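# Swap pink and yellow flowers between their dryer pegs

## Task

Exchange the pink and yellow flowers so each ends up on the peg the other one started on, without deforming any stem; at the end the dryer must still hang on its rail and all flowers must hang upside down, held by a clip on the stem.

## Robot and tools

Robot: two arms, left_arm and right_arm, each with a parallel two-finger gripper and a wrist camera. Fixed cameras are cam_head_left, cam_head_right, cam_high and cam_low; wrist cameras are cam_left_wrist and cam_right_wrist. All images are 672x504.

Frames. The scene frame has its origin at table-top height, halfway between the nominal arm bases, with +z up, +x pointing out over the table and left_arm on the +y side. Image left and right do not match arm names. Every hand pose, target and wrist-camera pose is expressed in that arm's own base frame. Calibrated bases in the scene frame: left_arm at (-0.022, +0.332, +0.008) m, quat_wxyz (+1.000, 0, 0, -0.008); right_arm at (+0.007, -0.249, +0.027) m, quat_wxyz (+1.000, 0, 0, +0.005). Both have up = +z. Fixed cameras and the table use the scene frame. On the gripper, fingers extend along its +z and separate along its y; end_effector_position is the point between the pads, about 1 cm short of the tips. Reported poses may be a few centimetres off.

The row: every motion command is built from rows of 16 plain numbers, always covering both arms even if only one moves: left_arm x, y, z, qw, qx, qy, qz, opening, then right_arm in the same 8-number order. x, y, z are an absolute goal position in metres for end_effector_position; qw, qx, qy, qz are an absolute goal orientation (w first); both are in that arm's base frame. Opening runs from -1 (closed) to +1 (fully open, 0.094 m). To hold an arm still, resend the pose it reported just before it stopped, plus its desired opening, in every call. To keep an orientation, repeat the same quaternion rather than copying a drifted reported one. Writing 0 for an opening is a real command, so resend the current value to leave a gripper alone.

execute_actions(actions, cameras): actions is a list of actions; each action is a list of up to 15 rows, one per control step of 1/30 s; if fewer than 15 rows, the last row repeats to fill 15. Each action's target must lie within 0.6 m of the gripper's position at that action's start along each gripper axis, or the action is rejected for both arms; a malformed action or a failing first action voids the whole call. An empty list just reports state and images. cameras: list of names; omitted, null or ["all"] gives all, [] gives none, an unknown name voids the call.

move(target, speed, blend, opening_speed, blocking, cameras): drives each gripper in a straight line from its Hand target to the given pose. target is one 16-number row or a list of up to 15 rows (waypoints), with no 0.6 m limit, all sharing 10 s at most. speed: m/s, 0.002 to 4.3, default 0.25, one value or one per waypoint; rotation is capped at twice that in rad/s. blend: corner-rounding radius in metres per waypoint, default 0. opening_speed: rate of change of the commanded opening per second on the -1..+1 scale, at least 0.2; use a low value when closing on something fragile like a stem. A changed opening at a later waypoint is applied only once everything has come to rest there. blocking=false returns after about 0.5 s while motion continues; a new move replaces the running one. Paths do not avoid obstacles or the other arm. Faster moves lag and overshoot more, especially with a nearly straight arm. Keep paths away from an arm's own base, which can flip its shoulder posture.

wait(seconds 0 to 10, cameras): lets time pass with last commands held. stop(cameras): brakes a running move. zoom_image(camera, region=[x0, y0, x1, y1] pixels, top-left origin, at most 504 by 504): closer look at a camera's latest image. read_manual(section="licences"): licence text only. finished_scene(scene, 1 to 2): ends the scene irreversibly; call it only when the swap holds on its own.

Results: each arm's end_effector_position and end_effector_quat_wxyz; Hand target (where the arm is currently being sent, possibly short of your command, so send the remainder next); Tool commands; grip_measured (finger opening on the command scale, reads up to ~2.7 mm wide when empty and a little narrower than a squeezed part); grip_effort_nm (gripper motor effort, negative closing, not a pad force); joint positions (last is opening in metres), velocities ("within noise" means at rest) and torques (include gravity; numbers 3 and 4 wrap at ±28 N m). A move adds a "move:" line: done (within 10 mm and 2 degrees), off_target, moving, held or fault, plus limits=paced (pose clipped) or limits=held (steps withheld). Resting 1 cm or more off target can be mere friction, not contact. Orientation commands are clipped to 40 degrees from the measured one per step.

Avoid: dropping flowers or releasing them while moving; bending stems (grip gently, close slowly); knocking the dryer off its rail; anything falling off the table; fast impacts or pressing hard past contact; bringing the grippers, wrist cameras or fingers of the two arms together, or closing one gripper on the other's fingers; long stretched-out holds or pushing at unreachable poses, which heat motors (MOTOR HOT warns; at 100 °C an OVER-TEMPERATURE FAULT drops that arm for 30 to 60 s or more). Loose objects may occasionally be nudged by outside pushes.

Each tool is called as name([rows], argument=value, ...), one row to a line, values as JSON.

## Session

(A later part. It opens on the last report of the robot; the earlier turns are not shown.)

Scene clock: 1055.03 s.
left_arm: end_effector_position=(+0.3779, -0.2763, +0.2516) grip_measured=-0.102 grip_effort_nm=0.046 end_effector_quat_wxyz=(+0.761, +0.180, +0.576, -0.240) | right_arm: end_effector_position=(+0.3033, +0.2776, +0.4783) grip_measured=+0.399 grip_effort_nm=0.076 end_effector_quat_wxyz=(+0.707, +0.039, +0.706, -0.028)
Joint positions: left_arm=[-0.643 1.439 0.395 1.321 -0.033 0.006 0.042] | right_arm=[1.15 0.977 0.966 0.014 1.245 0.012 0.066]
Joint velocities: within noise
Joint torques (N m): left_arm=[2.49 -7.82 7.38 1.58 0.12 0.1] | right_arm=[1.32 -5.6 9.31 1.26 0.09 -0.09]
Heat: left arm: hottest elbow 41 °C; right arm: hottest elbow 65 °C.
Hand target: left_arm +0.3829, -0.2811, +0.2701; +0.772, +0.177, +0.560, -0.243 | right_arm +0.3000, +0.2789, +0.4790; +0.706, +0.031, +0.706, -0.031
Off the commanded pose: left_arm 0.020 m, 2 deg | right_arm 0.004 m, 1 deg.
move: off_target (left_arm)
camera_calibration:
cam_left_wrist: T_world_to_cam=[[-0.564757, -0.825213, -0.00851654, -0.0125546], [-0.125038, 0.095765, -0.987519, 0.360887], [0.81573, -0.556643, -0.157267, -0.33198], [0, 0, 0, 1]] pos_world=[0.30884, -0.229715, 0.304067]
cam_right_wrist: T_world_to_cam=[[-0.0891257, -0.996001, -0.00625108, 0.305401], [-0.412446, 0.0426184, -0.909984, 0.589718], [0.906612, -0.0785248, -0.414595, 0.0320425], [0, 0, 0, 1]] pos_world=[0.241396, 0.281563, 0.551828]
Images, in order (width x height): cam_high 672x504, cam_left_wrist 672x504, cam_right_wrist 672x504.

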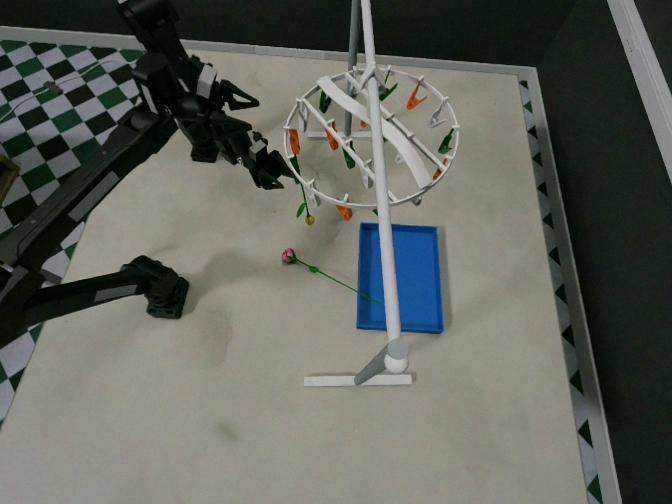

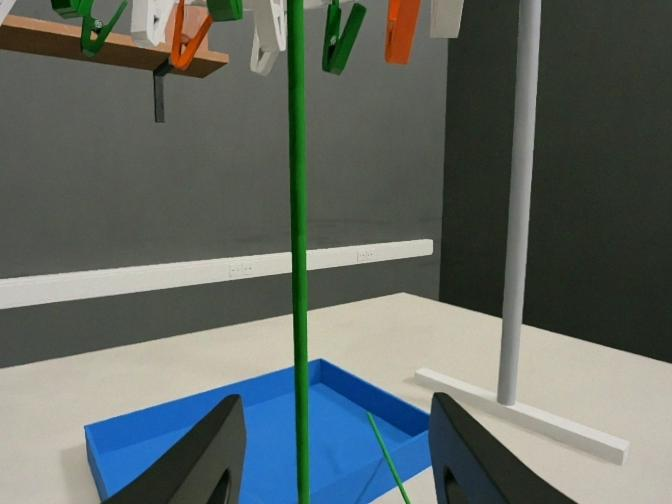

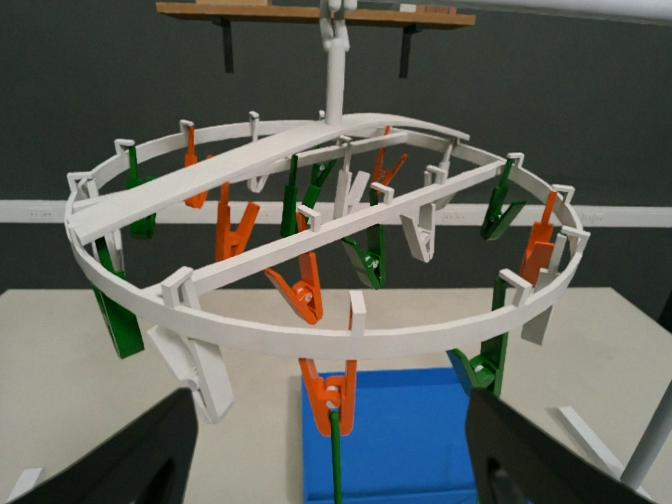

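move([
  [0.290,-0.2205,0.272,0.7716,0.1768,0.5606,-0.2433,-0.1,0.30,0.279,0.479,0.7064,0.0308,0.7064,-0.0308,0.4],
  [0.26,-0.16,0.31,0.7716,0.1768,0.5606,-0.2433,-0.1,0.28,0.18,0.40,0.696,-0.123,0.696,0.123,0.4],
  [0.26,-0.16,0.31,0.7716,0.1768,0.5606,-0.2433,-0.1,0.28,0.06,0.30,0.7064,0.0308,0.7064,-0.0308,0.4],
], speed=[0.1,0.2,0.2], blend=[0.02,0.03,0], cameras=["cam_high","cam_head_right"])

zoom_image(camera="cam_high", region=[240, 90, 420, 320])

Scene clock: 1093.07 s.
left_arm: end_effector_position=(+0.2592, -0.1625, +0.3032) grip_measured=-0.102 grip_effort_nm=0.051 end_effector_quat_wxyz=(+0.769, +0.182, +0.563, -0.242) | right_arm: end_effector_position=(+0.2806, +0.0635, +0.3028) grip_measured=+0.399 grip_effort_nm=0.066 end_effector_quat_wxyz=(+0.704, +0.030, +0.709, -0.026)
Joint positions: left_arm=[-0.491 0.458 0.113 0.651 0.121 -0.03 0.042] | right_arm=[0.618 0.285 0.293 -0.018 0.696 0.012 0.066]
Joint velocities: within noise
Joint torques (N m): left_arm=[3.25 0.44 9.28 1.51 0.11 -0.07] | right_arm=[-0.32 3.72 8.47 2.48 -0.06 -0.08]
Heat: left arm: hottest elbow 43 °C; right arm: hottest elbow 60 °C.
Hand target: left_arm +0.2599, -0.1600, +0.3099; +0.772, +0.177, +0.561, -0.243 | right_arm +0.2800, +0.0601, +0.3000; +0.706, +0.031, +0.707, -0.031
Off the commanded pose: left_arm 0.007 m, 1 deg | right_arm 0.004 m, 1 deg.
move: done
Images, in order (width x height): cam_head_right 672x504, cam_high 672x504.

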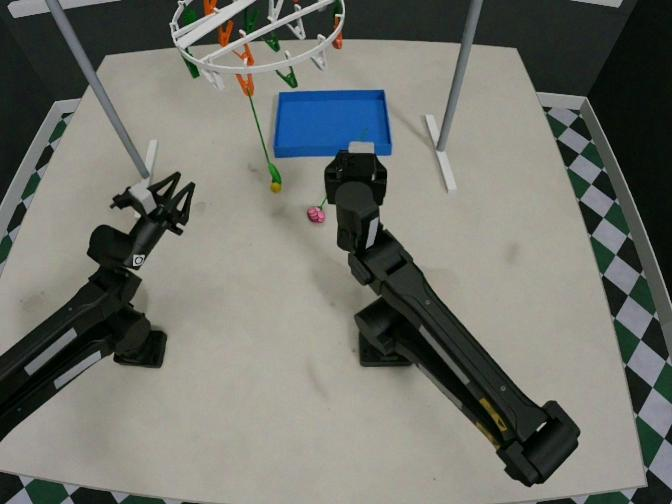

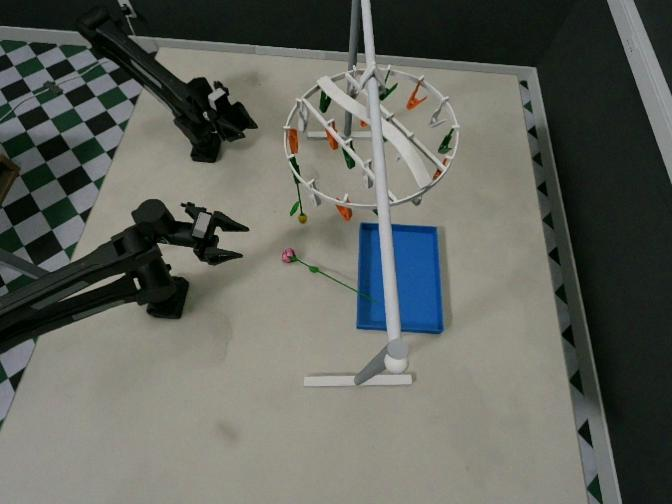

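Scaled by 2.191 from the camera's 672x504 image, which has a finer 960x720 frame.

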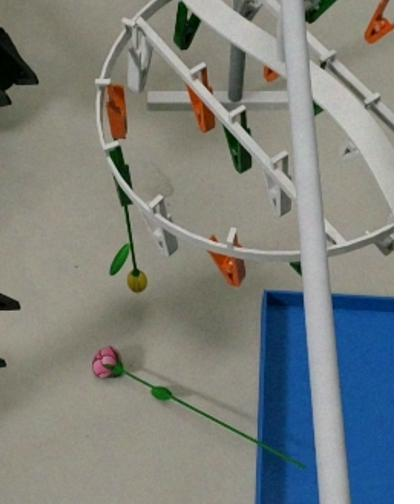

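move([
  [0.26,-0.16,0.31,0.7716,0.1768,0.5606,-0.2433,-0.1,0.30,0.08,0.26,0.405,0.165,0.883,-0.07,0.4],
  [0.26,-0.16,0.31,0.7716,0.1768,0.5606,-0.2433,-0.1,0.39,0.135,0.13,0.0851,0.2156,0.9726,-0.0189,0.4],
], speed=[0.25,0.15], blend=[0.03,0], cameras=["cam_high","cam_right_wrist","cam_head_right"])

Scene clock: 1102.60 s.
left_arm: end_effector_position=(+0.2591, -0.1625, +0.3033) grip_measured=-0.102 grip_effort_nm=0.046 end_effector_quat_wxyz=(+0.769, +0.182, +0.563, -0.242) | right_arm: end_effector_position=(+0.3713, +0.1308, +0.1155) grip_measured=+0.399 grip_effort_nm=0.076 end_effector_quat_wxyz=(+0.073, +0.204, +0.976, -0.029)
Joint positions: left_arm=[-0.491 0.458 0.113 0.651 0.121 -0.031 0.042] | right_arm=[0.397 1.396 0.975 -1.061 0.13 0.803 0.066]
Joint velocities: within noise
Joint torques (N m): left_arm=[3.25 0.44 9.28 1.52 0.11 -0.07] | right_arm=[-0.15 -9.82 11.34 0.18 0.05 0.15]
Heat: left arm: hottest elbow 45 °C; right arm: hottest elbow 59 °C.
Hand target: left_arm +0.2599, -0.1600, +0.3100; +0.772, +0.177, +0.561, -0.243 | right_arm +0.3891, +0.1345, +0.1301; +0.085, +0.215, +0.973, -0.019
Off the commanded pose: left_arm 0.007 m, 1 deg | right_arm 0.024 m, 2 deg.
move: off_target (right_arm)
camera_calibration:
cam_right_wrist: T_world_to_cam=[[-0.393325, -0.919132, 0.0221602, 0.262631], [-0.882692, 0.384255, 0.270563, 0.28742], [-0.257198, 0.0868586, -0.962447, 0.282115], [0, 0, 0, 1]] pos_world=[0.429562, 0.106446, 0.187936]
Images, in order (width x height): cam_head_right 672x504, cam_high 672x504, cam_right_wrist 672x504.

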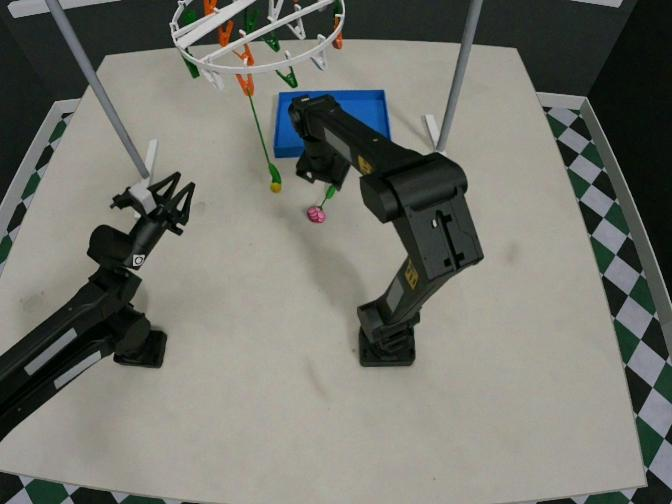

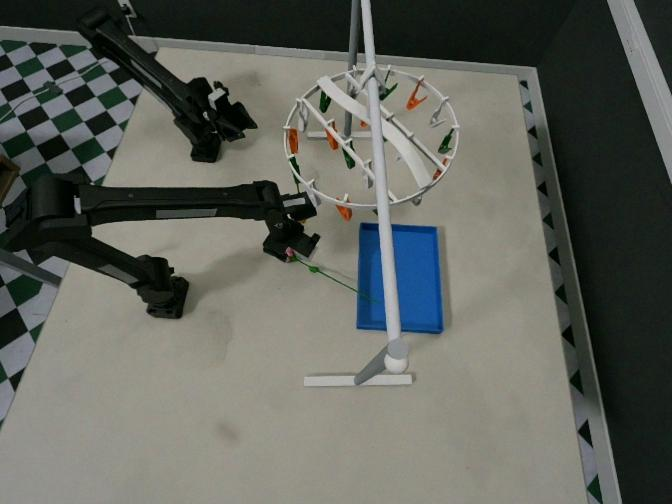

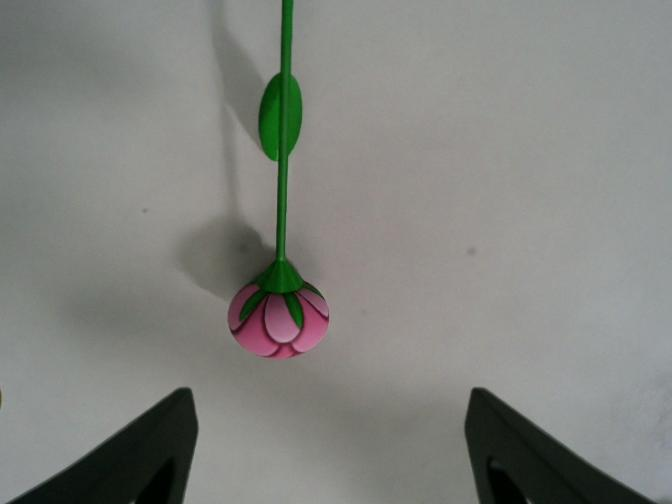

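move(target=[0.26,-0.16,0.31,0.7716,0.1768,0.5606,-0.2433,-0.1,0.422,0.146,0.05,0.0851,0.2156,0.9726,-0.0189,0.2], speed=0.1, cameras=["cam_right_wrist"])

Scene clock: 1107.90 s.
left_arm: end_effector_position=(+0.2591, -0.1625, +0.3033) grip_measured=-0.102 grip_effort_nm=0.051 end_effector_quat_wxyz=(+0.769, +0.182, +0.563, -0.242) | right_arm: end_effector_position=(+0.4071, +0.1442, +0.0457) grip_measured=+0.201 grip_effort_nm=-0.076 end_effector_quat_wxyz=(+0.075, +0.206, +0.975, -0.027)
Joint positions: left_arm=[-0.491 0.458 0.113 0.651 0.121 -0.031 0.042] | right_arm=[0.393 1.586 0.975 -0.865 0.129 0.803 0.056]
Joint velocities: within noise
Joint torques (N m): left_arm=[3.25 0.44 9.28 1.52 0.11 -0.06] | right_arm=[-0.03 -12.51 8.91 0.94 0.08 0.13]
Heat: left arm: hottest elbow 46 °C; right arm: hottest elbow 60 °C.
Hand target: left_arm +0.2599, -0.1600, +0.3100; +0.772, +0.177, +0.561, -0.243 | right_arm +0.4216, +0.1457, +0.0501; +0.085, +0.216, +0.973, -0.019
Off the commanded pose: left_arm 0.007 m, 1 deg | right_arm 0.016 m, 2 deg.
move: off_target (right_arm)
camera_calibration:
cam_right_wrist: T_world_to_cam=[[-0.396895, -0.917708, 0.0169226, 0.292023], [-0.882782, 0.386709, 0.266743, 0.3326], [-0.251336, 0.0909301, -0.963619, 0.220202], [0, 0, 0, 1]] pos_world=[0.464861, 0.119349, 0.11853]
Images, in order (width x height): cam_right_wrist 672x504.

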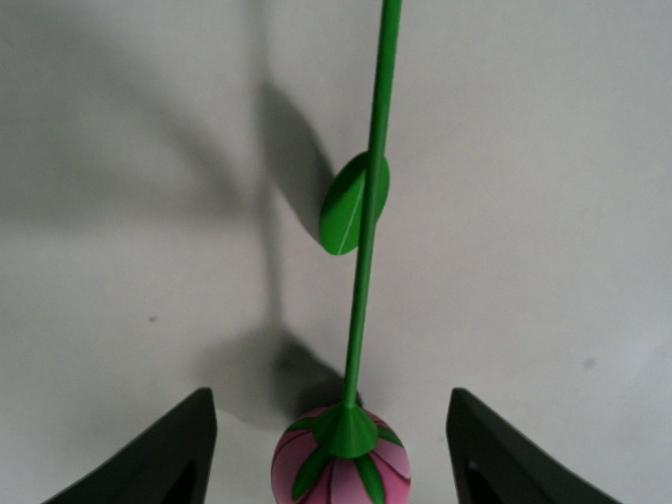

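move(target=[0.26,-0.16,0.31,0.7716,0.1768,0.5606,-0.2433,-0.1,0.420,0.139,0.002,0.0851,0.2156,0.9726,-0.0189,0.2], speed=0.06, cameras=["cam_right_wrist"])

Scene clock: 1115.67 s.
left_arm: end_effector_position=(+0.2591, -0.1625, +0.3033) grip_measured=-0.102 grip_effort_nm=0.046 end_effector_quat_wxyz=(+0.769, +0.182, +0.563, -0.242) | right_arm: end_effector_position=(+0.4227, +0.1445, +0.0119) grip_measured=+0.201 grip_effort_nm=-0.081 end_effector_quat_wxyz=(+0.092, +0.213, +0.972, -0.015)
Joint positions: left_arm=[-0.491 0.458 0.113 0.651 0.121 -0.031 0.042] | right_arm=[0.379 1.657 0.951 -0.727 0.128 0.803 0.056]
Joint velocities: within noise
Joint torques (N m): left_arm=[3.25 0.5 9.29 1.51 0.11 -0.06] | right_arm=[-0.21 -13.04 5.67 0.99 0.06 0]
Heat: left arm: hottest elbow 47 °C; right arm: hottest elbow 59 °C.
Hand target: left_arm +0.2600, -0.1600, +0.3099; +0.772, +0.177, +0.561, -0.243 | right_arm +0.4198, +0.1390, +0.0022; +0.085, +0.216, +0.973, -0.019
Off the commanded pose: left_arm 0.007 m, 1 deg | right_arm 0.012 m, 1 deg.
move: off_target (right_arm)
camera_calibration:
cam_right_wrist: T_world_to_cam=[[-0.409013, -0.912408, -0.0148397, 0.303811], [-0.887495, 0.393957, 0.239062, 0.356479], [-0.212276, 0.11095, -0.970891, 0.17212], [0, 0, 0, 1]] pos_world=[0.477173, 0.117666, 0.0863973]
Images, in order (width x height): cam_right_wrist 672x504.

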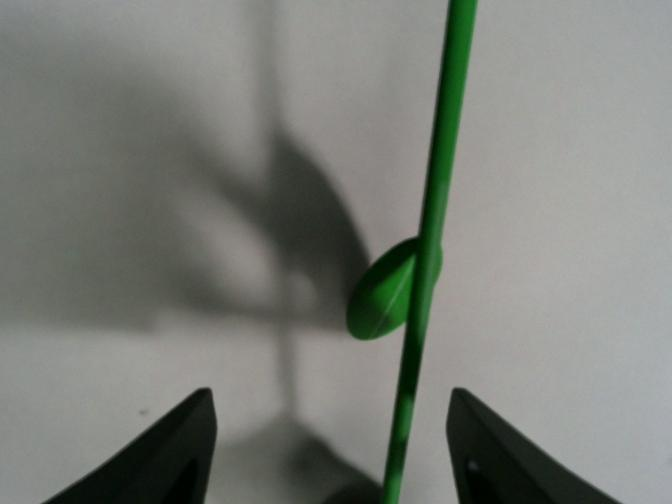

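move(target=[0.26,-0.16,0.31,0.7716,0.1768,0.5606,-0.2433,-0.1,0.408,0.129,-0.004,0.0851,0.2156,0.9726,-0.0189,0.2], speed=0.06, cameras=["cam_right_wrist"])

Scene clock: 1120.90 s.
left_arm: end_effector_position=(+0.2591, -0.1625, +0.3033) grip_measured=-0.102 grip_effort_nm=0.051 end_effector_quat_wxyz=(+0.769, +0.182, +0.563, -0.242) | right_arm: end_effector_position=(+0.4095, +0.1338, -0.0020) grip_measured=+0.201 grip_effort_nm=-0.071 end_effector_quat_wxyz=(+0.085, +0.219, +0.972, -0.019)
Joint positions: left_arm=[-0.491 0.458 0.113 0.651 0.121 -0.031 0.042] | right_arm=[0.367 1.657 0.904 -0.696 0.127 0.802 0.056]
Joint velocities: within noise
Joint torques (N m): left_arm=[3.25 0.5 9.26 1.51 0.11 -0.06] | right_arm=[-0.26 -14.04 5.29 1.07 0.06 -0.12]
Heat: left arm: hottest elbow 48 °C; right arm: hottest elbow 57 °C.
Hand target: left_arm +0.2600, -0.1600, +0.3099; +0.772, +0.177, +0.561, -0.243 | right_arm +0.4080, +0.1291, -0.0040; +0.085, +0.216, +0.973, -0.019
Off the commanded pose: left_arm 0.007 m, 1 deg | right_arm 0.005 m, 0 deg.
move: done
camera_calibration:
cam_right_wrist: T_world_to_cam=[[-0.419785, -0.907614, -0.00402851, 0.29228], [-0.879073, 0.405472, 0.250647, 0.347475], [-0.225857, 0.108759, -0.96807, 0.162926], [0, 0, 0, 1]] pos_world=[0.464949, 0.106666, 0.071808]
Images, in order (width x height): cam_right_wrist 672x504.

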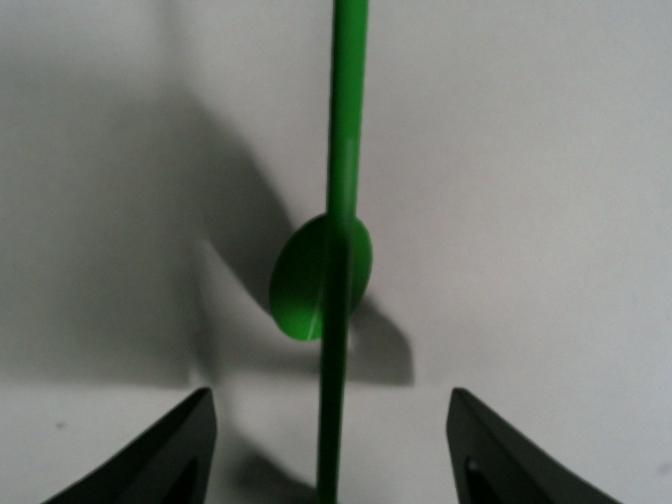

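move(target=[0.26,-0.16,0.31,0.7716,0.1768,0.5606,-0.2433,-0.1,0.408,0.129,-0.004,0.0851,0.2156,0.9726,-0.0189,-0.97], opening_speed=0.6, cameras=["cam_right_wrist"])

Scene clock: 1124.67 s.
left_arm: end_effector_position=(+0.2591, -0.1625, +0.3033) grip_measured=-0.102 grip_effort_nm=0.046 end_effector_quat_wxyz=(+0.769, +0.182, +0.563, -0.242) | right_arm: end_effector_position=(+0.4098, +0.1340, -0.0020) grip_measured=-0.961 grip_effort_nm=-0.984 end_effector_quat_wxyz=(+0.086, +0.218, +0.972, -0.019)
Joint positions: left_arm=[-0.491 0.458 0.113 0.651 0.121 -0.031 0.042] | right_arm=[0.367 1.657 0.904 -0.695 0.126 0.802 0.002]
Joint velocities: within noise
Joint torques (N m): left_arm=[3.31 0.44 9.28 1.51 0.11 -0.07] | right_arm=[-0.26 -14.21 5.26 0.94 0.07 -0.11]
Heat: left arm: hottest elbow 48 °C; right arm: hottest elbow 57 °C.
Hand target: left_arm +0.2600, -0.1600, +0.3099; +0.772, +0.177, +0.561, -0.243 | right_arm +0.4080, +0.1292, -0.0040; +0.085, +0.215, +0.973, -0.019
Off the commanded pose: left_arm 0.007 m, 1 deg | right_arm 0.006 m, 0 deg.
move: done
camera_calibration:
cam_right_wrist: T_world_to_cam=[[-0.419052, -0.907948, -0.00501176, 0.292312], [-0.879605, 0.404589, 0.250207, 0.34792], [-0.225147, 0.109258, -0.96818, 0.16267], [0, 0, 0, 1]] pos_world=[0.46515, 0.106866, 0.071907]
Images, in order (width x height): cam_right_wrist 672x504.

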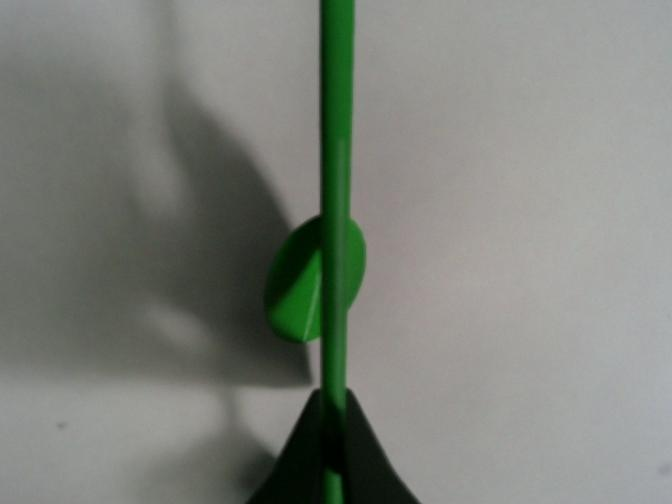

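move([
  [0.26,-0.16,0.31,0.7716,0.1768,0.5606,-0.2433,-0.1,0.405,0.129,0.07,0.0851,0.2156,0.9726,-0.0189,-0.97],
  [0.26,-0.16,0.31,0.7716,0.1768,0.5606,-0.2433,-0.1,0.31,0.11,0.09,0.0851,0.2156,0.9726,-0.0189,-0.97],
], speed=[0.08,0.15], blend=[0.02,0], cameras=["cam_right_wrist","cam_high"])

Scene clock: 1139.60 s.
left_arm: end_effector_position=(+0.2591, -0.1625, +0.3033) grip_measured=-0.102 grip_effort_nm=0.046 end_effector_quat_wxyz=(+0.769, +0.182, +0.563, -0.242) | right_arm: end_effector_position=(+0.3176, +0.1098, +0.0936) grip_measured=-0.963 grip_effort_nm=-1.038 end_effector_quat_wxyz=(+0.091, +0.212, +0.973, -0.015)
Joint positions: left_arm=[-0.491 0.458 0.113 0.651 0.121 -0.031 0.042] | right_arm=[0.4 1.241 0.765 -0.963 0.129 0.821 0.002]
Joint velocities: within noise
Joint torques (N m): left_arm=[3.31 0.44 9.28 1.5 0.11 -0.06] | right_arm=[1.49 -7.82 6.52 0.32 0.21 0.19]
Heat: left arm: hottest elbow 50 °C; right arm: hottest elbow 54 °C.
Hand target: left_arm +0.2600, -0.1600, +0.3099; +0.772, +0.177, +0.561, -0.243 | right_arm +0.3100, +0.1098, +0.0899; +0.085, +0.215, +0.973, -0.019
Off the commanded pose: left_arm 0.007 m, 1 deg | right_arm 0.008 m, 1 deg.
move: done
camera_calibration:
cam_right_wrist: T_world_to_cam=[[-0.406807, -0.91341, -0.0137759, 0.229669], [-0.887759, 0.391737, 0.241717, 0.257454], [-0.21539, 0.110562, -0.970249, 0.233925], [0, 0, 0, 1]] pos_world=[0.372373, 0.083065, 0.167898]
Images, in order (width x height): cam_high 672x504, cam_right_wrist 672x504.

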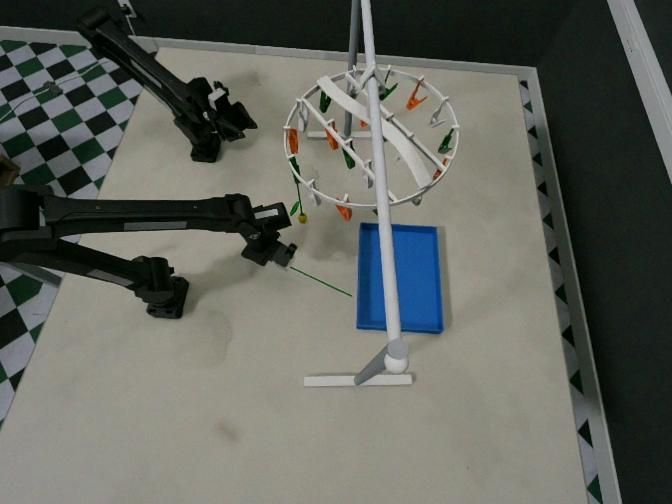

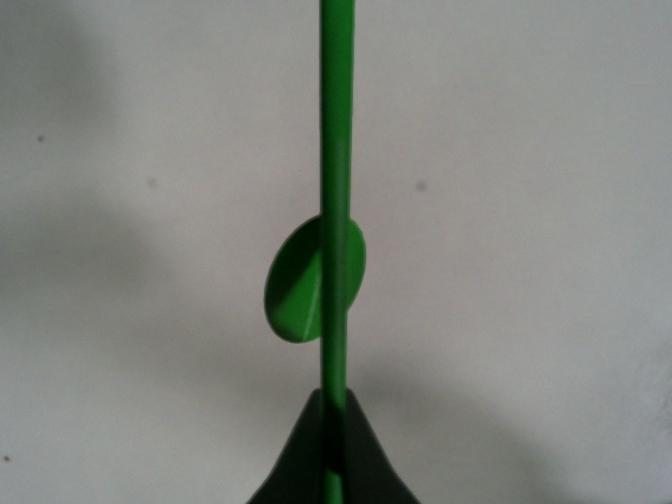

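move([
  [0.26,-0.16,0.31,0.7716,0.1768,0.5606,-0.2433,-0.1,0.33,0.13,0.095,0.382,-0.129,0.876,0.268,-0.97],
  [0.26,-0.16,0.31,0.7716,0.1768,0.5606,-0.2433,-0.1,0.375,0.145,0.095,0.5648,-0.4344,0.5175,0.4741,-0.97],
], speed=0.3, blend=[0.02,0], cameras=["cam_left_wrist","cam_high","cam_head_left"])

Scene clock: 1146.70 s.
left_arm: end_effector_position=(+0.2591, -0.1625, +0.3033) grip_measured=-0.102 grip_effort_nm=0.046 end_effector_quat_wxyz=(+0.769, +0.182, +0.563, -0.242) | right_arm: end_effector_position=(+0.3658, +0.1481, +0.0959) grip_measured=-0.963 grip_effort_nm=-1.033 end_effector_quat_wxyz=(+0.542, -0.456, +0.537, +0.458)
Joint positions: left_arm=[-0.491 0.458 0.113 0.651 0.121 -0.031 0.042] | right_arm=[-0.062 1.894 0.475 1.481 -1.469 0.06 0.002]
Joint velocities: within noise
Joint torques (N m): left_arm=[3.25 0.44 9.28 1.52 0.11 -0.06] | right_arm=[-0.03 -10.34 3.63 1.96 0.09 0.19]
Heat: left arm: hottest elbow 50 °C; right arm: hottest elbow 53 °C.
Hand target: left_arm +0.2600, -0.1600, +0.3099; +0.772, +0.177, +0.561, -0.243 | right_arm +0.3745, +0.1450, +0.0951; +0.544, -0.454, +0.538, +0.456
Off the commanded pose: left_arm 0.007 m, 1 deg | right_arm 0.010 m, 5 deg.
move: off_target (right_arm)
camera_calibration:
cam_left_wrist: T_world_to_cam=[[-0.569584, -0.821721, -0.0186555, 0.0196354], [-0.0965249, 0.0894128, -0.991306, 0.378866], [0.816246, -0.562832, -0.130245, -0.172992], [0, 0, 0, 1]] pos_world=[0.188958, -0.115106, 0.353407]
Images, in order (width x height): cam_head_left 672x504, cam_high 672x504, cam_left_wrist 672x504.

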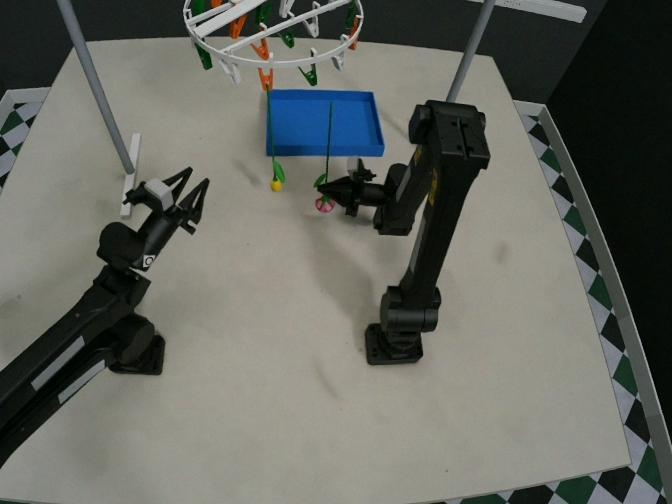

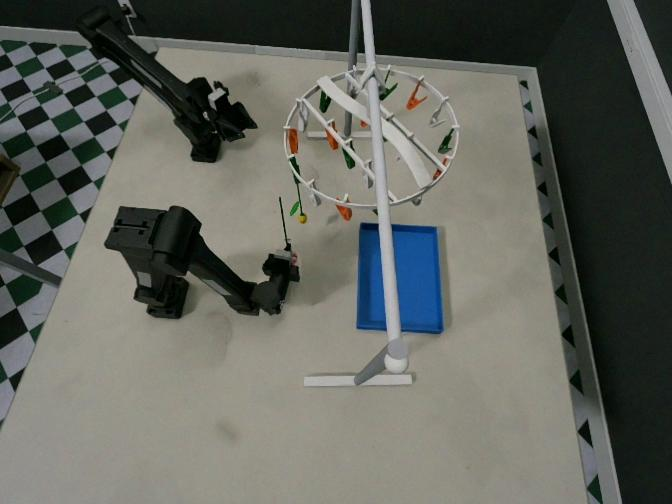

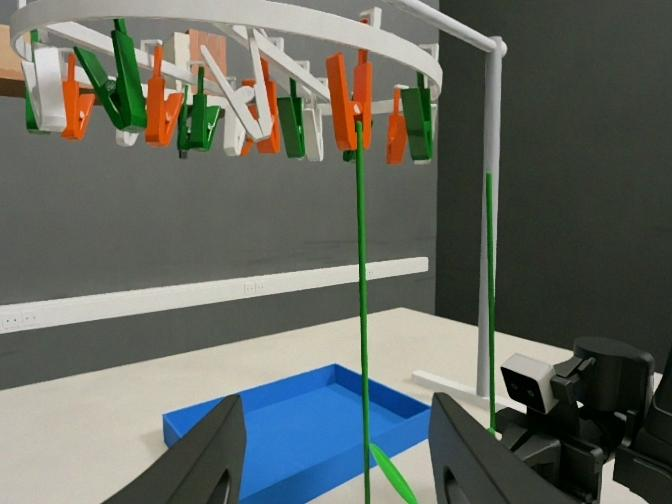

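move([
  [0.27,-0.30,0.25,0.7716,0.1768,0.5606,-0.2433,-0.1,0.375,0.145,0.095,0.5648,-0.4344,0.5175,0.4741,-0.97],
  [0.306,-0.353,0.228,0.7716,0.1768,0.5606,-0.2433,-0.3,0.375,0.145,0.095,0.5648,-0.4344,0.5175,0.4741,-0.97],
], speed=0.2, blend=[0.02,0], cameras=["cam_left_wrist","cam_high"])

Scene clock: 1154.93 s.
left_arm: end_effector_position=(+0.3027, -0.3440, +0.2190) grip_measured=-0.298 grip_effort_nm=-0.120 end_effector_quat_wxyz=(+0.762, +0.182, +0.573, -0.239) | right_arm: end_effector_position=(+0.3679, +0.1477, +0.0967) grip_measured=-0.963 grip_effort_nm=-1.033 end_effector_quat_wxyz=(+0.546, -0.452, +0.537, +0.457)
Joint positions: left_arm=[-0.978 1.589 0.373 1.516 -0.353 0.109 0.033] | right_arm=[-0.062 1.919 0.481 1.568 -1.458 0.127 0.002]
Joint velocities: within noise
Joint torques (N m): left_arm=[2.2 -6.24 6 2.69 0.07 0.17] | right_arm=[0.15 -10.58 3.18 1.96 0.14 0.18]
Heat: left arm: hottest elbow 50 °C; right arm: hottest elbow 51 °C.
Hand target: left_arm +0.3057, -0.3527, +0.2279; +0.771, +0.177, +0.561, -0.243 | right_arm +0.3749, +0.1451, +0.0951; +0.548, -0.449, +0.539, +0.456
Off the commanded pose: left_arm 0.013 m, 2 deg | right_arm 0.008 m, 4 deg.
joint sent to its limit (right arm) — joint 4 (wrist pitch), upper limit. The joint targets are off in orientation, not in position.
move: off_target (left_arm, right_arm); target 2's new opening was sent with left_arm's hand 0.013 m and 2 deg from that target
camera_calibration:
cam_left_wrist: T_world_to_cam=[[-0.56516, -0.824851, -0.0146477, -0.109639], [-0.118157, 0.098504, -0.988097, 0.324714], [0.816476, -0.556702, -0.153133, -0.314694], [0, 0, 0, 1]] pos_world=[0.233344, -0.297612, 0.271053]
Images, in order (width x height): cam_high 672x504, cam_left_wrist 672x504.

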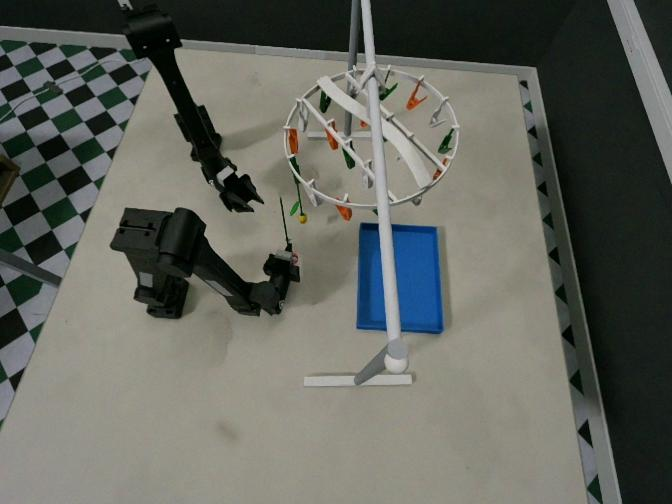

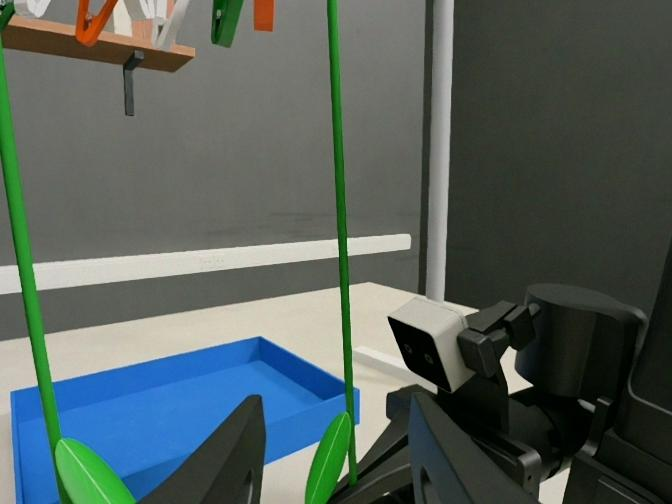

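move(target=[0.366,-0.395,0.230,0.7716,0.1768,0.5606,-0.2433,-0.3,0.375,0.145,0.095,0.5648,-0.4344,0.5175,0.4741,-0.97], speed=0.1, cameras=["cam_left_wrist"])

Scene clock: 1162.57 s.
left_arm: end_effector_position=(+0.3551, -0.3885, +0.2270) grip_measured=-0.298 grip_effort_nm=-0.125 end_effector_quat_wxyz=(+0.770, +0.183, +0.562, -0.241) | right_arm: end_effector_position=(+0.3680, +0.1477, +0.0967) grip_measured=-0.963 grip_effort_nm=-1.028 end_effector_quat_wxyz=(+0.546, -0.452, +0.537, +0.457)
Joint positions: left_arm=[-0.923 1.693 0.56 1.453 -0.29 0.107 0.033] | right_arm=[-0.062 1.919 0.481 1.568 -1.458 0.127 0.002]
Joint velocities: within noise
Joint torques (N m): left_arm=[3.25 -8.18 6.84 1.43 0.18 -0.07] | right_arm=[0.09 -10.58 3.21 1.89 0.14 0.19]
Heat: left arm: hottest elbow 48 °C; right arm: hottest elbow 50 °C.
Hand target: left_arm +0.3657, -0.3946, +0.2300; +0.772, +0.177, +0.561, -0.243 | right_arm +0.3749, +0.1451, +0.0951; +0.548, -0.449, +0.539, +0.456
Off the commanded pose: left_arm 0.013 m, 1 deg | right_arm 0.008 m, 4 deg.
joint sent to its limit (right arm) — joint 4 (wrist pitch), upper limit. The joint targets are off in orientation, not in position.
move: off_target (left_arm, right_arm)
camera_calibration:
cam_left_wrist: T_world_to_cam=[[-0.569093, -0.821944, -0.0232812, -0.112089], [-0.0920578, 0.0918226, -0.991511, 0.332092], [0.817104, -0.562119, -0.127922, -0.38903], [0, 0, 0, 1]] pos_world=[0.284661, -0.341306, 0.276898]
Images, in order (width x height): cam_left_wrist 672x504.

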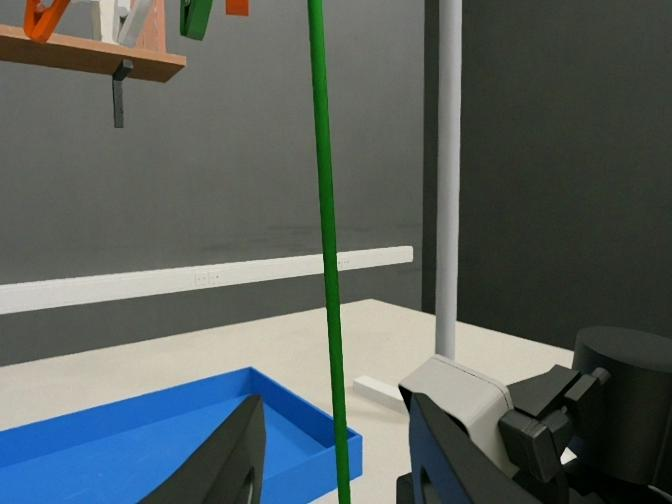

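move(target=[0.397,-0.416,0.231,0.7626,0.1571,0.5664,-0.2701,-0.3,0.375,0.145,0.095,0.5648,-0.4344,0.5175,0.4741,-0.97], speed=0.08, cameras=["cam_left_wrist"])

Scene clock: 1167.97 s.
left_arm: end_effector_position=(+0.3854, -0.4097, +0.2275) grip_measured=-0.298 grip_effort_nm=-0.120 end_effector_quat_wxyz=(+0.761, +0.164, +0.569, -0.267) | right_arm: end_effector_position=(+0.3680, +0.1477, +0.0967) grip_measured=-0.963 grip_effort_nm=-1.033 end_effector_quat_wxyz=(+0.546, -0.452, +0.537, +0.457)
Joint positions: left_arm=[-0.895 1.747 0.659 1.403 -0.263 0.028 0.033] | right_arm=[-0.062 1.919 0.481 1.568 -1.458 0.127 0.002]
Joint velocities: within noise
Joint torques (N m): left_arm=[3.25 -9.29 7.3 1.52 0.18 -0.06] | right_arm=[0.15 -10.46 3.21 1.88 0.14 0.19]
Heat: left arm: hottest elbow 47 °C; right arm: hottest elbow 49 °C.
Hand target: left_arm +0.3966, -0.4155, +0.2310; +0.763, +0.157, +0.566, -0.270 | right_arm +0.3749, +0.1451, +0.0951; +0.548, -0.449, +0.539, +0.456
Off the commanded pose: left_arm 0.014 m, 1 deg | right_arm 0.008 m, 4 deg.
joint sent to its limit (right arm) — joint 4 (wrist pitch), upper limit. The joint targets are off in orientation, not in position.
move: off_target (left_arm, right_arm)
camera_calibration:
cam_left_wrist: T_world_to_cam=[[-0.586015, -0.809174, 0.0427055, -0.115535], [-0.129898, 0.0417905, -0.990646, 0.331245], [0.799821, -0.586081, -0.1296, -0.428373], [0, 0, 0, 1]] pos_world=[0.317945, -0.358392, 0.277563]
Images, in order (width x height): cam_left_wrist 672x504.

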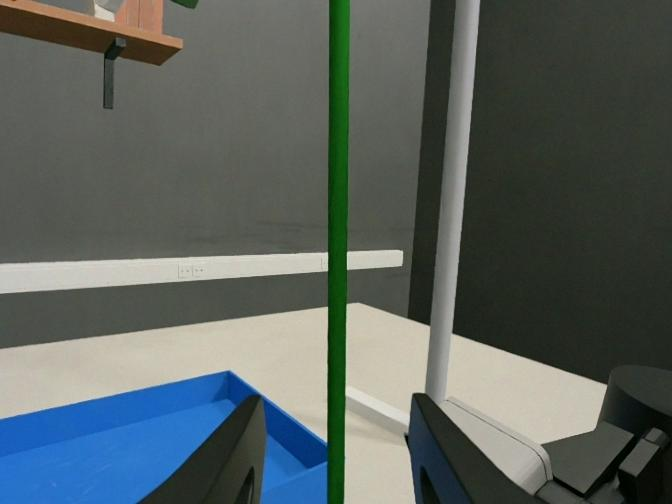

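move(target=[0.399,-0.4175,0.231,0.7626,0.1571,0.5664,-0.2701,-0.97,0.375,0.145,0.095,0.5648,-0.4344,0.5175,0.4741,-0.97], speed=0.08, opening_speed=0.4, cameras=["cam_left_wrist"])

move(target=[0.399,-0.4175,0.231,0.7626,0.1571,0.5664,-0.2701,-0.97,0.375,0.145,0.095,0.5648,-0.4344,0.5175,0.4741,-0.3], speed=0.08, opening_speed=0.8, cameras=["cam_left_wrist","cam_head_left"])

Scene clock: 1172.50 s.
left_arm: end_effector_position=(+0.3876, -0.4112, +0.2275) grip_measured=-0.968 grip_effort_nm=-0.706 end_effector_quat_wxyz=(+0.761, +0.164, +0.569, -0.267) | right_arm: end_effector_position=(+0.3680, +0.1477, +0.0967) grip_measured=-0.963 grip_effort_nm=-1.038 end_effector_quat_wxyz=(+0.546, -0.452, +0.537, +0.457)
Joint positions: left_arm=[-0.893 1.751 0.666 1.4 -0.261 0.027 0.001] | right_arm=[-0.062 1.919 0.481 1.568 -1.458 0.127 0.002]
Joint velocities: left_arm=[-0.015 0.015 0.007 -0.002 0.022 -0.007 -0.005] | right_arm=[within noise]
Joint torques (N m): left_arm=[3.25 -9.47 7.32 1.5 0.18 -0.06] | right_arm=[0.09 -10.46 3.23 1.89 0.14 0.17]
Heat: left arm: hottest elbow 47 °C; right arm: hottest elbow 49 °C.
Hand target: left_arm +0.3985, -0.4171, +0.2309; +0.763, +0.157, +0.566, -0.270 | right_arm +0.3749, +0.1451, +0.0951; +0.548, -0.449, +0.539, +0.456
Off the commanded pose: left_arm 0.014 m, 1 deg | right_arm 0.008 m, 4 deg.
joint sent to its limit (right arm) — joint 4 (wrist pitch), upper limit. The joint targets are off in orientation, not in position.
move: off_target (left_arm, right_arm)
camera_calibration:
cam_left_wrist: T_world_to_cam=[[-0.585948, -0.809191, 0.0433044, -0.115514], [-0.130095, 0.0411887, -0.990646, 0.331449], [0.799837, -0.586101, -0.129406, -0.4311], [0, 0, 0, 1]] pos_world=[0.320244, -0.359793, 0.277564]
Images, in order (width x height): cam_left_wrist 672x504.

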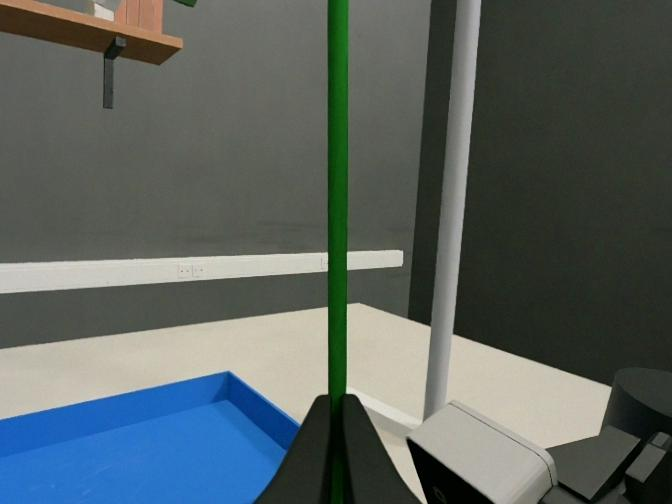

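Scene clock: 1173.73 s.
left_arm: end_effector_position=(+0.3876, -0.4112, +0.2273) grip_measured=-0.968 grip_effort_nm=-0.706 end_effector_quat_wxyz=(+0.760, +0.164, +0.569, -0.267) | right_arm: end_effector_position=(+0.3680, +0.1477, +0.0967) grip_measured=-0.302 grip_effort_nm=0.081 end_effector_quat_wxyz=(+0.546, -0.452, +0.537, +0.457)
Joint positions: left_arm=[-0.893 1.751 0.666 1.4 -0.261 0.026 0.002] | right_arm=[-0.062 1.919 0.481 1.568 -1.458 0.128 0.033]
Joint velocities: left_arm=[-0.005 0.005 0.007 0.002 -0.022 -0.037 -0.005] | right_arm=[within noise]
Joint torques (N m): left_arm=[3.25 -9.47 7.31 1.5 0.18 -0.06] | right_arm=[-0.03 -10.52 3.22 1.89 0.14 0.19]
Heat: left arm: hottest elbow 46 °C; right arm: hottest elbow 48 °C.
Hand target: left_arm +0.3985, -0.4171, +0.2310; +0.763, +0.157, +0.566, -0.270 | right_arm +0.3749, +0.1451, +0.0951; +0.548, -0.449, +0.539, +0.456
Off the commanded pose: left_arm 0.014 m, 1 deg | right_arm 0.008 m, 4 deg.
joint sent to its limit (right arm) — joint 4 (wrist pitch), upper limit. The joint targets are off in orientation, not in position.
move: off_target (left_arm, right_arm)
camera_calibration:
cam_left_wrist: T_world_to_cam=[[-0.58601, -0.80913, 0.043614, -0.115631], [-0.130594, 0.0411877, -0.99058, 0.331397], [0.799711, -0.586185, -0.129804, -0.431063], [0, 0, 0, 1]] pos_world=[0.320244, -0.359893, 0.277365]
Images, in order (width x height): cam_head_left 672x504, cam_left_wrist 672x504.

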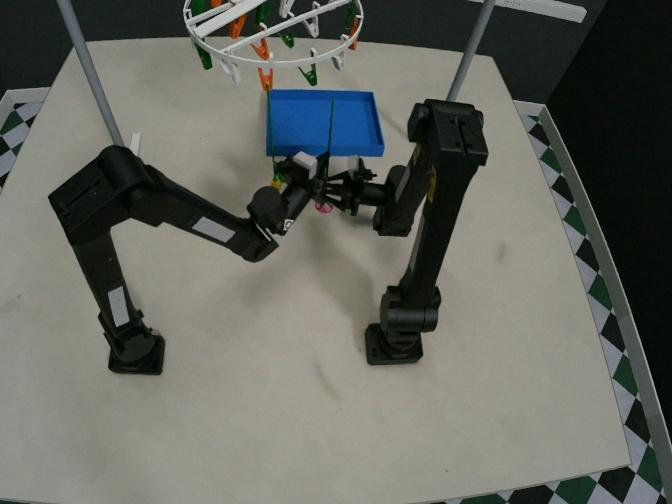

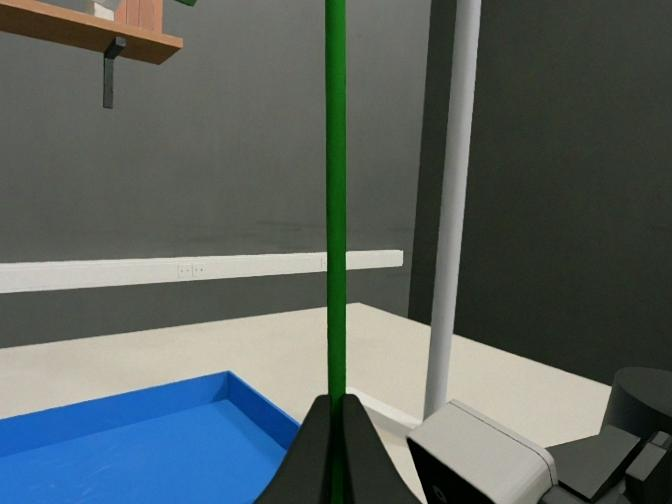

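move([
  [0.399,-0.4175,0.231,0.7626,0.1571,0.5664,-0.2701,-0.97,0.353,0.025,0.10,0.5648,-0.4344,0.5175,0.4741,-0.3],
  [0.33,-0.36,0.235,0.7716,0.1768,0.5606,-0.2433,-0.97,0.34,0.0,0.22,0.6272,-0.3265,0.6272,0.3265,0.3],
  [0.33,-0.36,0.235,0.7716,0.1768,0.5606,-0.2433,-0.97,0.36,0.0,0.44,0.6272,-0.3265,0.6272,0.3265,0.3],
], speed=[0.15,0.2,0.25], blend=[0.02,0.03,0], cameras=["cam_left_wrist","cam_high","cam_right_wrist"])

Scene clock: 1185.37 s.
left_arm: end_effector_position=(+0.3355, -0.3598, +0.2226) grip_measured=-0.967 grip_effort_nm=-0.701 end_effector_quat_wxyz=(+0.763, +0.181, +0.574, -0.238) | right_arm: end_effector_position=(+0.3571, -0.0027, +0.4104) grip_measured=+0.299 grip_effort_nm=0.076 end_effector_quat_wxyz=(+0.621, -0.299, +0.633, +0.353)
Joint positions: left_arm=[-0.924 1.626 0.461 1.459 -0.305 0.093 0.002] | right_arm=[-0.505 0.929 0.712 0.414 -1.462 0.272 0.061]
Joint velocities: within noise
Joint torques (N m): left_arm=[1.85 -9.64 4.15 2.73 0 0.17] | right_arm=[1.38 -4.25 13.2 0.96 0.19 -0.12]
Heat: left arm: hottest elbow 45 °C; right arm: hottest elbow 48 °C.
Hand target: left_arm +0.3301, -0.3600, +0.2348; +0.771, +0.177, +0.561, -0.243 | right_arm +0.3582, +0.0002, +0.4396; +0.634, -0.324, +0.617, +0.334
Off the commanded pose: left_arm 0.014 m, 2 deg | right_arm 0.030 m, 5 deg.
move: off_target (left_arm, right_arm); blend cut to 0 m at target 2
camera_calibration:
cam_left_wrist: T_world_to_cam=[[-0.562362, -0.826763, -0.0145435, -0.10568], [-0.119387, 0.0985857, -0.987941, 0.334122], [0.818227, -0.553845, -0.154146, -0.349027], [0, 0, 0, 1]] pos_world=[0.266043, -0.313619, 0.274755]
cam_right_wrist: T_world_to_cam=[[0.820538, -0.567653, -0.066982, -0.268226], [-0.275627, -0.290285, -0.916386, 0.514907], [0.500746, 0.770392, -0.394651, 0.0721755], [0, 0, 0, 1]] pos_world=[0.32587, -0.058393, 0.482371]
Images, in order (width x height): cam_high 672x504, cam_left_wrist 672x504, cam_right_wrist 672x504.

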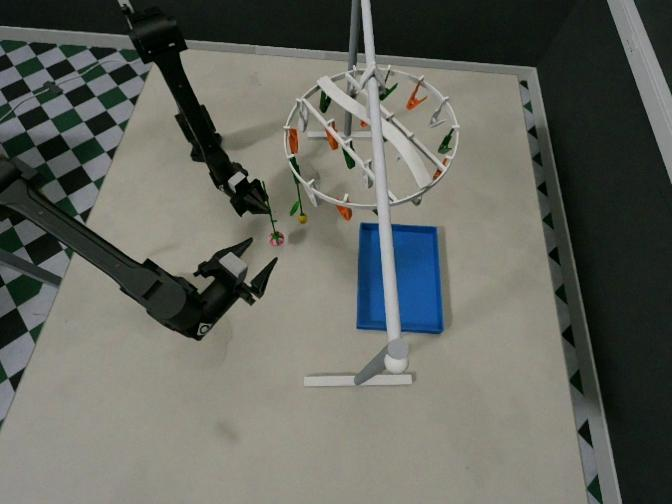

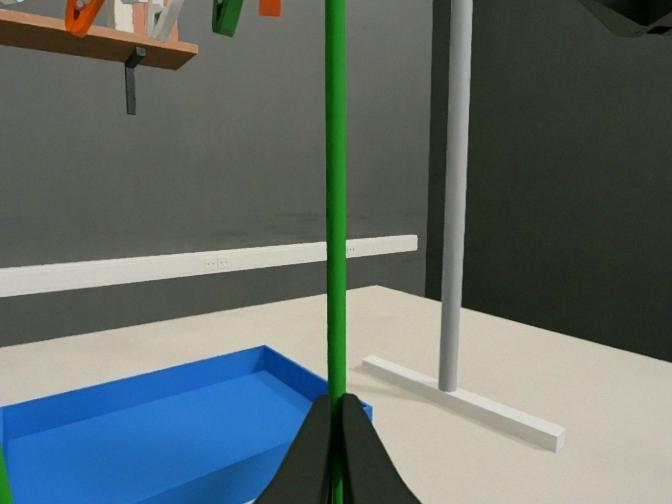

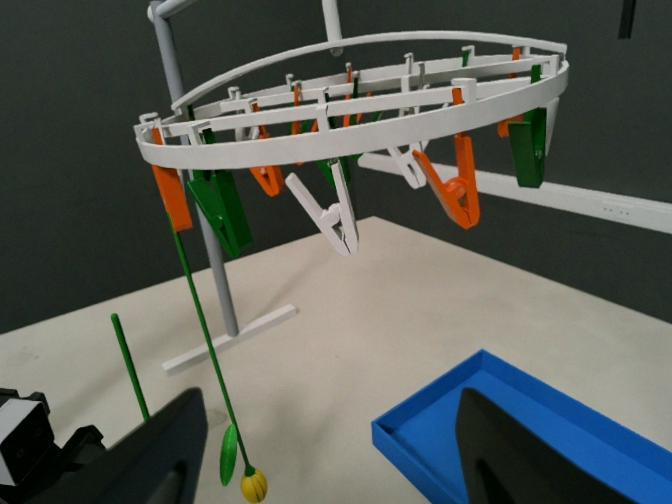

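move(target=[0.33,-0.36,0.235,0.7716,0.1768,0.5606,-0.2433,-0.97,0.44,0.01,0.45,0.6272,-0.3265,0.6272,0.3265,0.45], speed=0.2, cameras=["cam_right_wrist"])

Scene clock: 1193.53 s.
left_arm: end_effector_position=(+0.3355, -0.3598, +0.2226) grip_measured=-0.968 grip_effort_nm=-0.706 end_effector_quat_wxyz=(+0.763, +0.181, +0.574, -0.238) | right_arm: end_effector_position=(+0.4339, +0.0076, +0.4218) grip_measured=+0.449 grip_effort_nm=0.071 end_effector_quat_wxyz=(+0.615, -0.305, +0.641, +0.343)
Joint positions: left_arm=[-0.924 1.626 0.461 1.459 -0.305 0.093 0.002] | right_arm=[-0.376 1.1 0.907 0.161 -1.328 0.034 0.068]
Joint velocities: left_arm=[-0.005 -0.024 -0.007 -0.012 0.007 0.037 -0.004] | right_arm=[within noise]
Joint torques (N m): left_arm=[1.85 -9.64 4.14 2.7 0 0.16] | right_arm=[1.44 -7 13.45 1.18 0.03 -0.13]
Heat: left arm: hottest elbow 44 °C; right arm: hottest elbow 51 °C.
Hand target: left_arm +0.3301, -0.3600, +0.2348; +0.771, +0.177, +0.561, -0.243 | right_arm +0.4383, +0.0101, +0.4496; +0.629, -0.326, +0.626, +0.327
Off the commanded pose: left_arm 0.014 m, 2 deg | right_arm 0.029 m, 4 deg.
move: off_target (left_arm, right_arm)
camera_calibration:
cam_right_wrist: T_world_to_cam=[[0.816291, -0.574888, -0.0563364, -0.327151], [-0.284852, -0.315773, -0.905067, 0.548967], [0.502523, 0.754845, -0.42152, 0.0409043], [0, 0, 0, 1]] pos_world=[0.402869, -0.045603, 0.495663]
Images, in order (width x height): cam_right_wrist 672x504.

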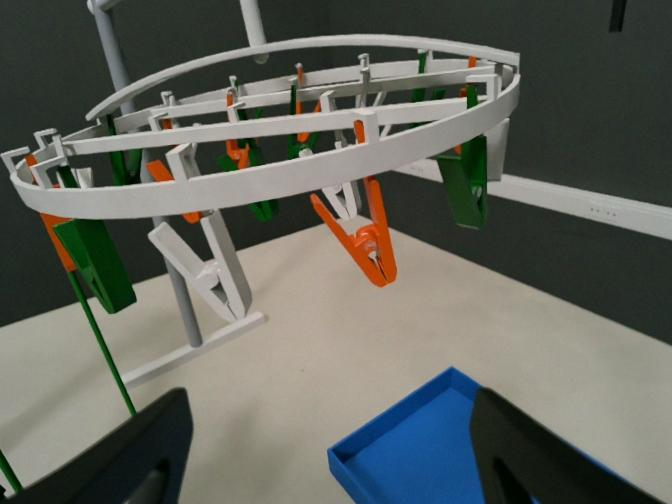

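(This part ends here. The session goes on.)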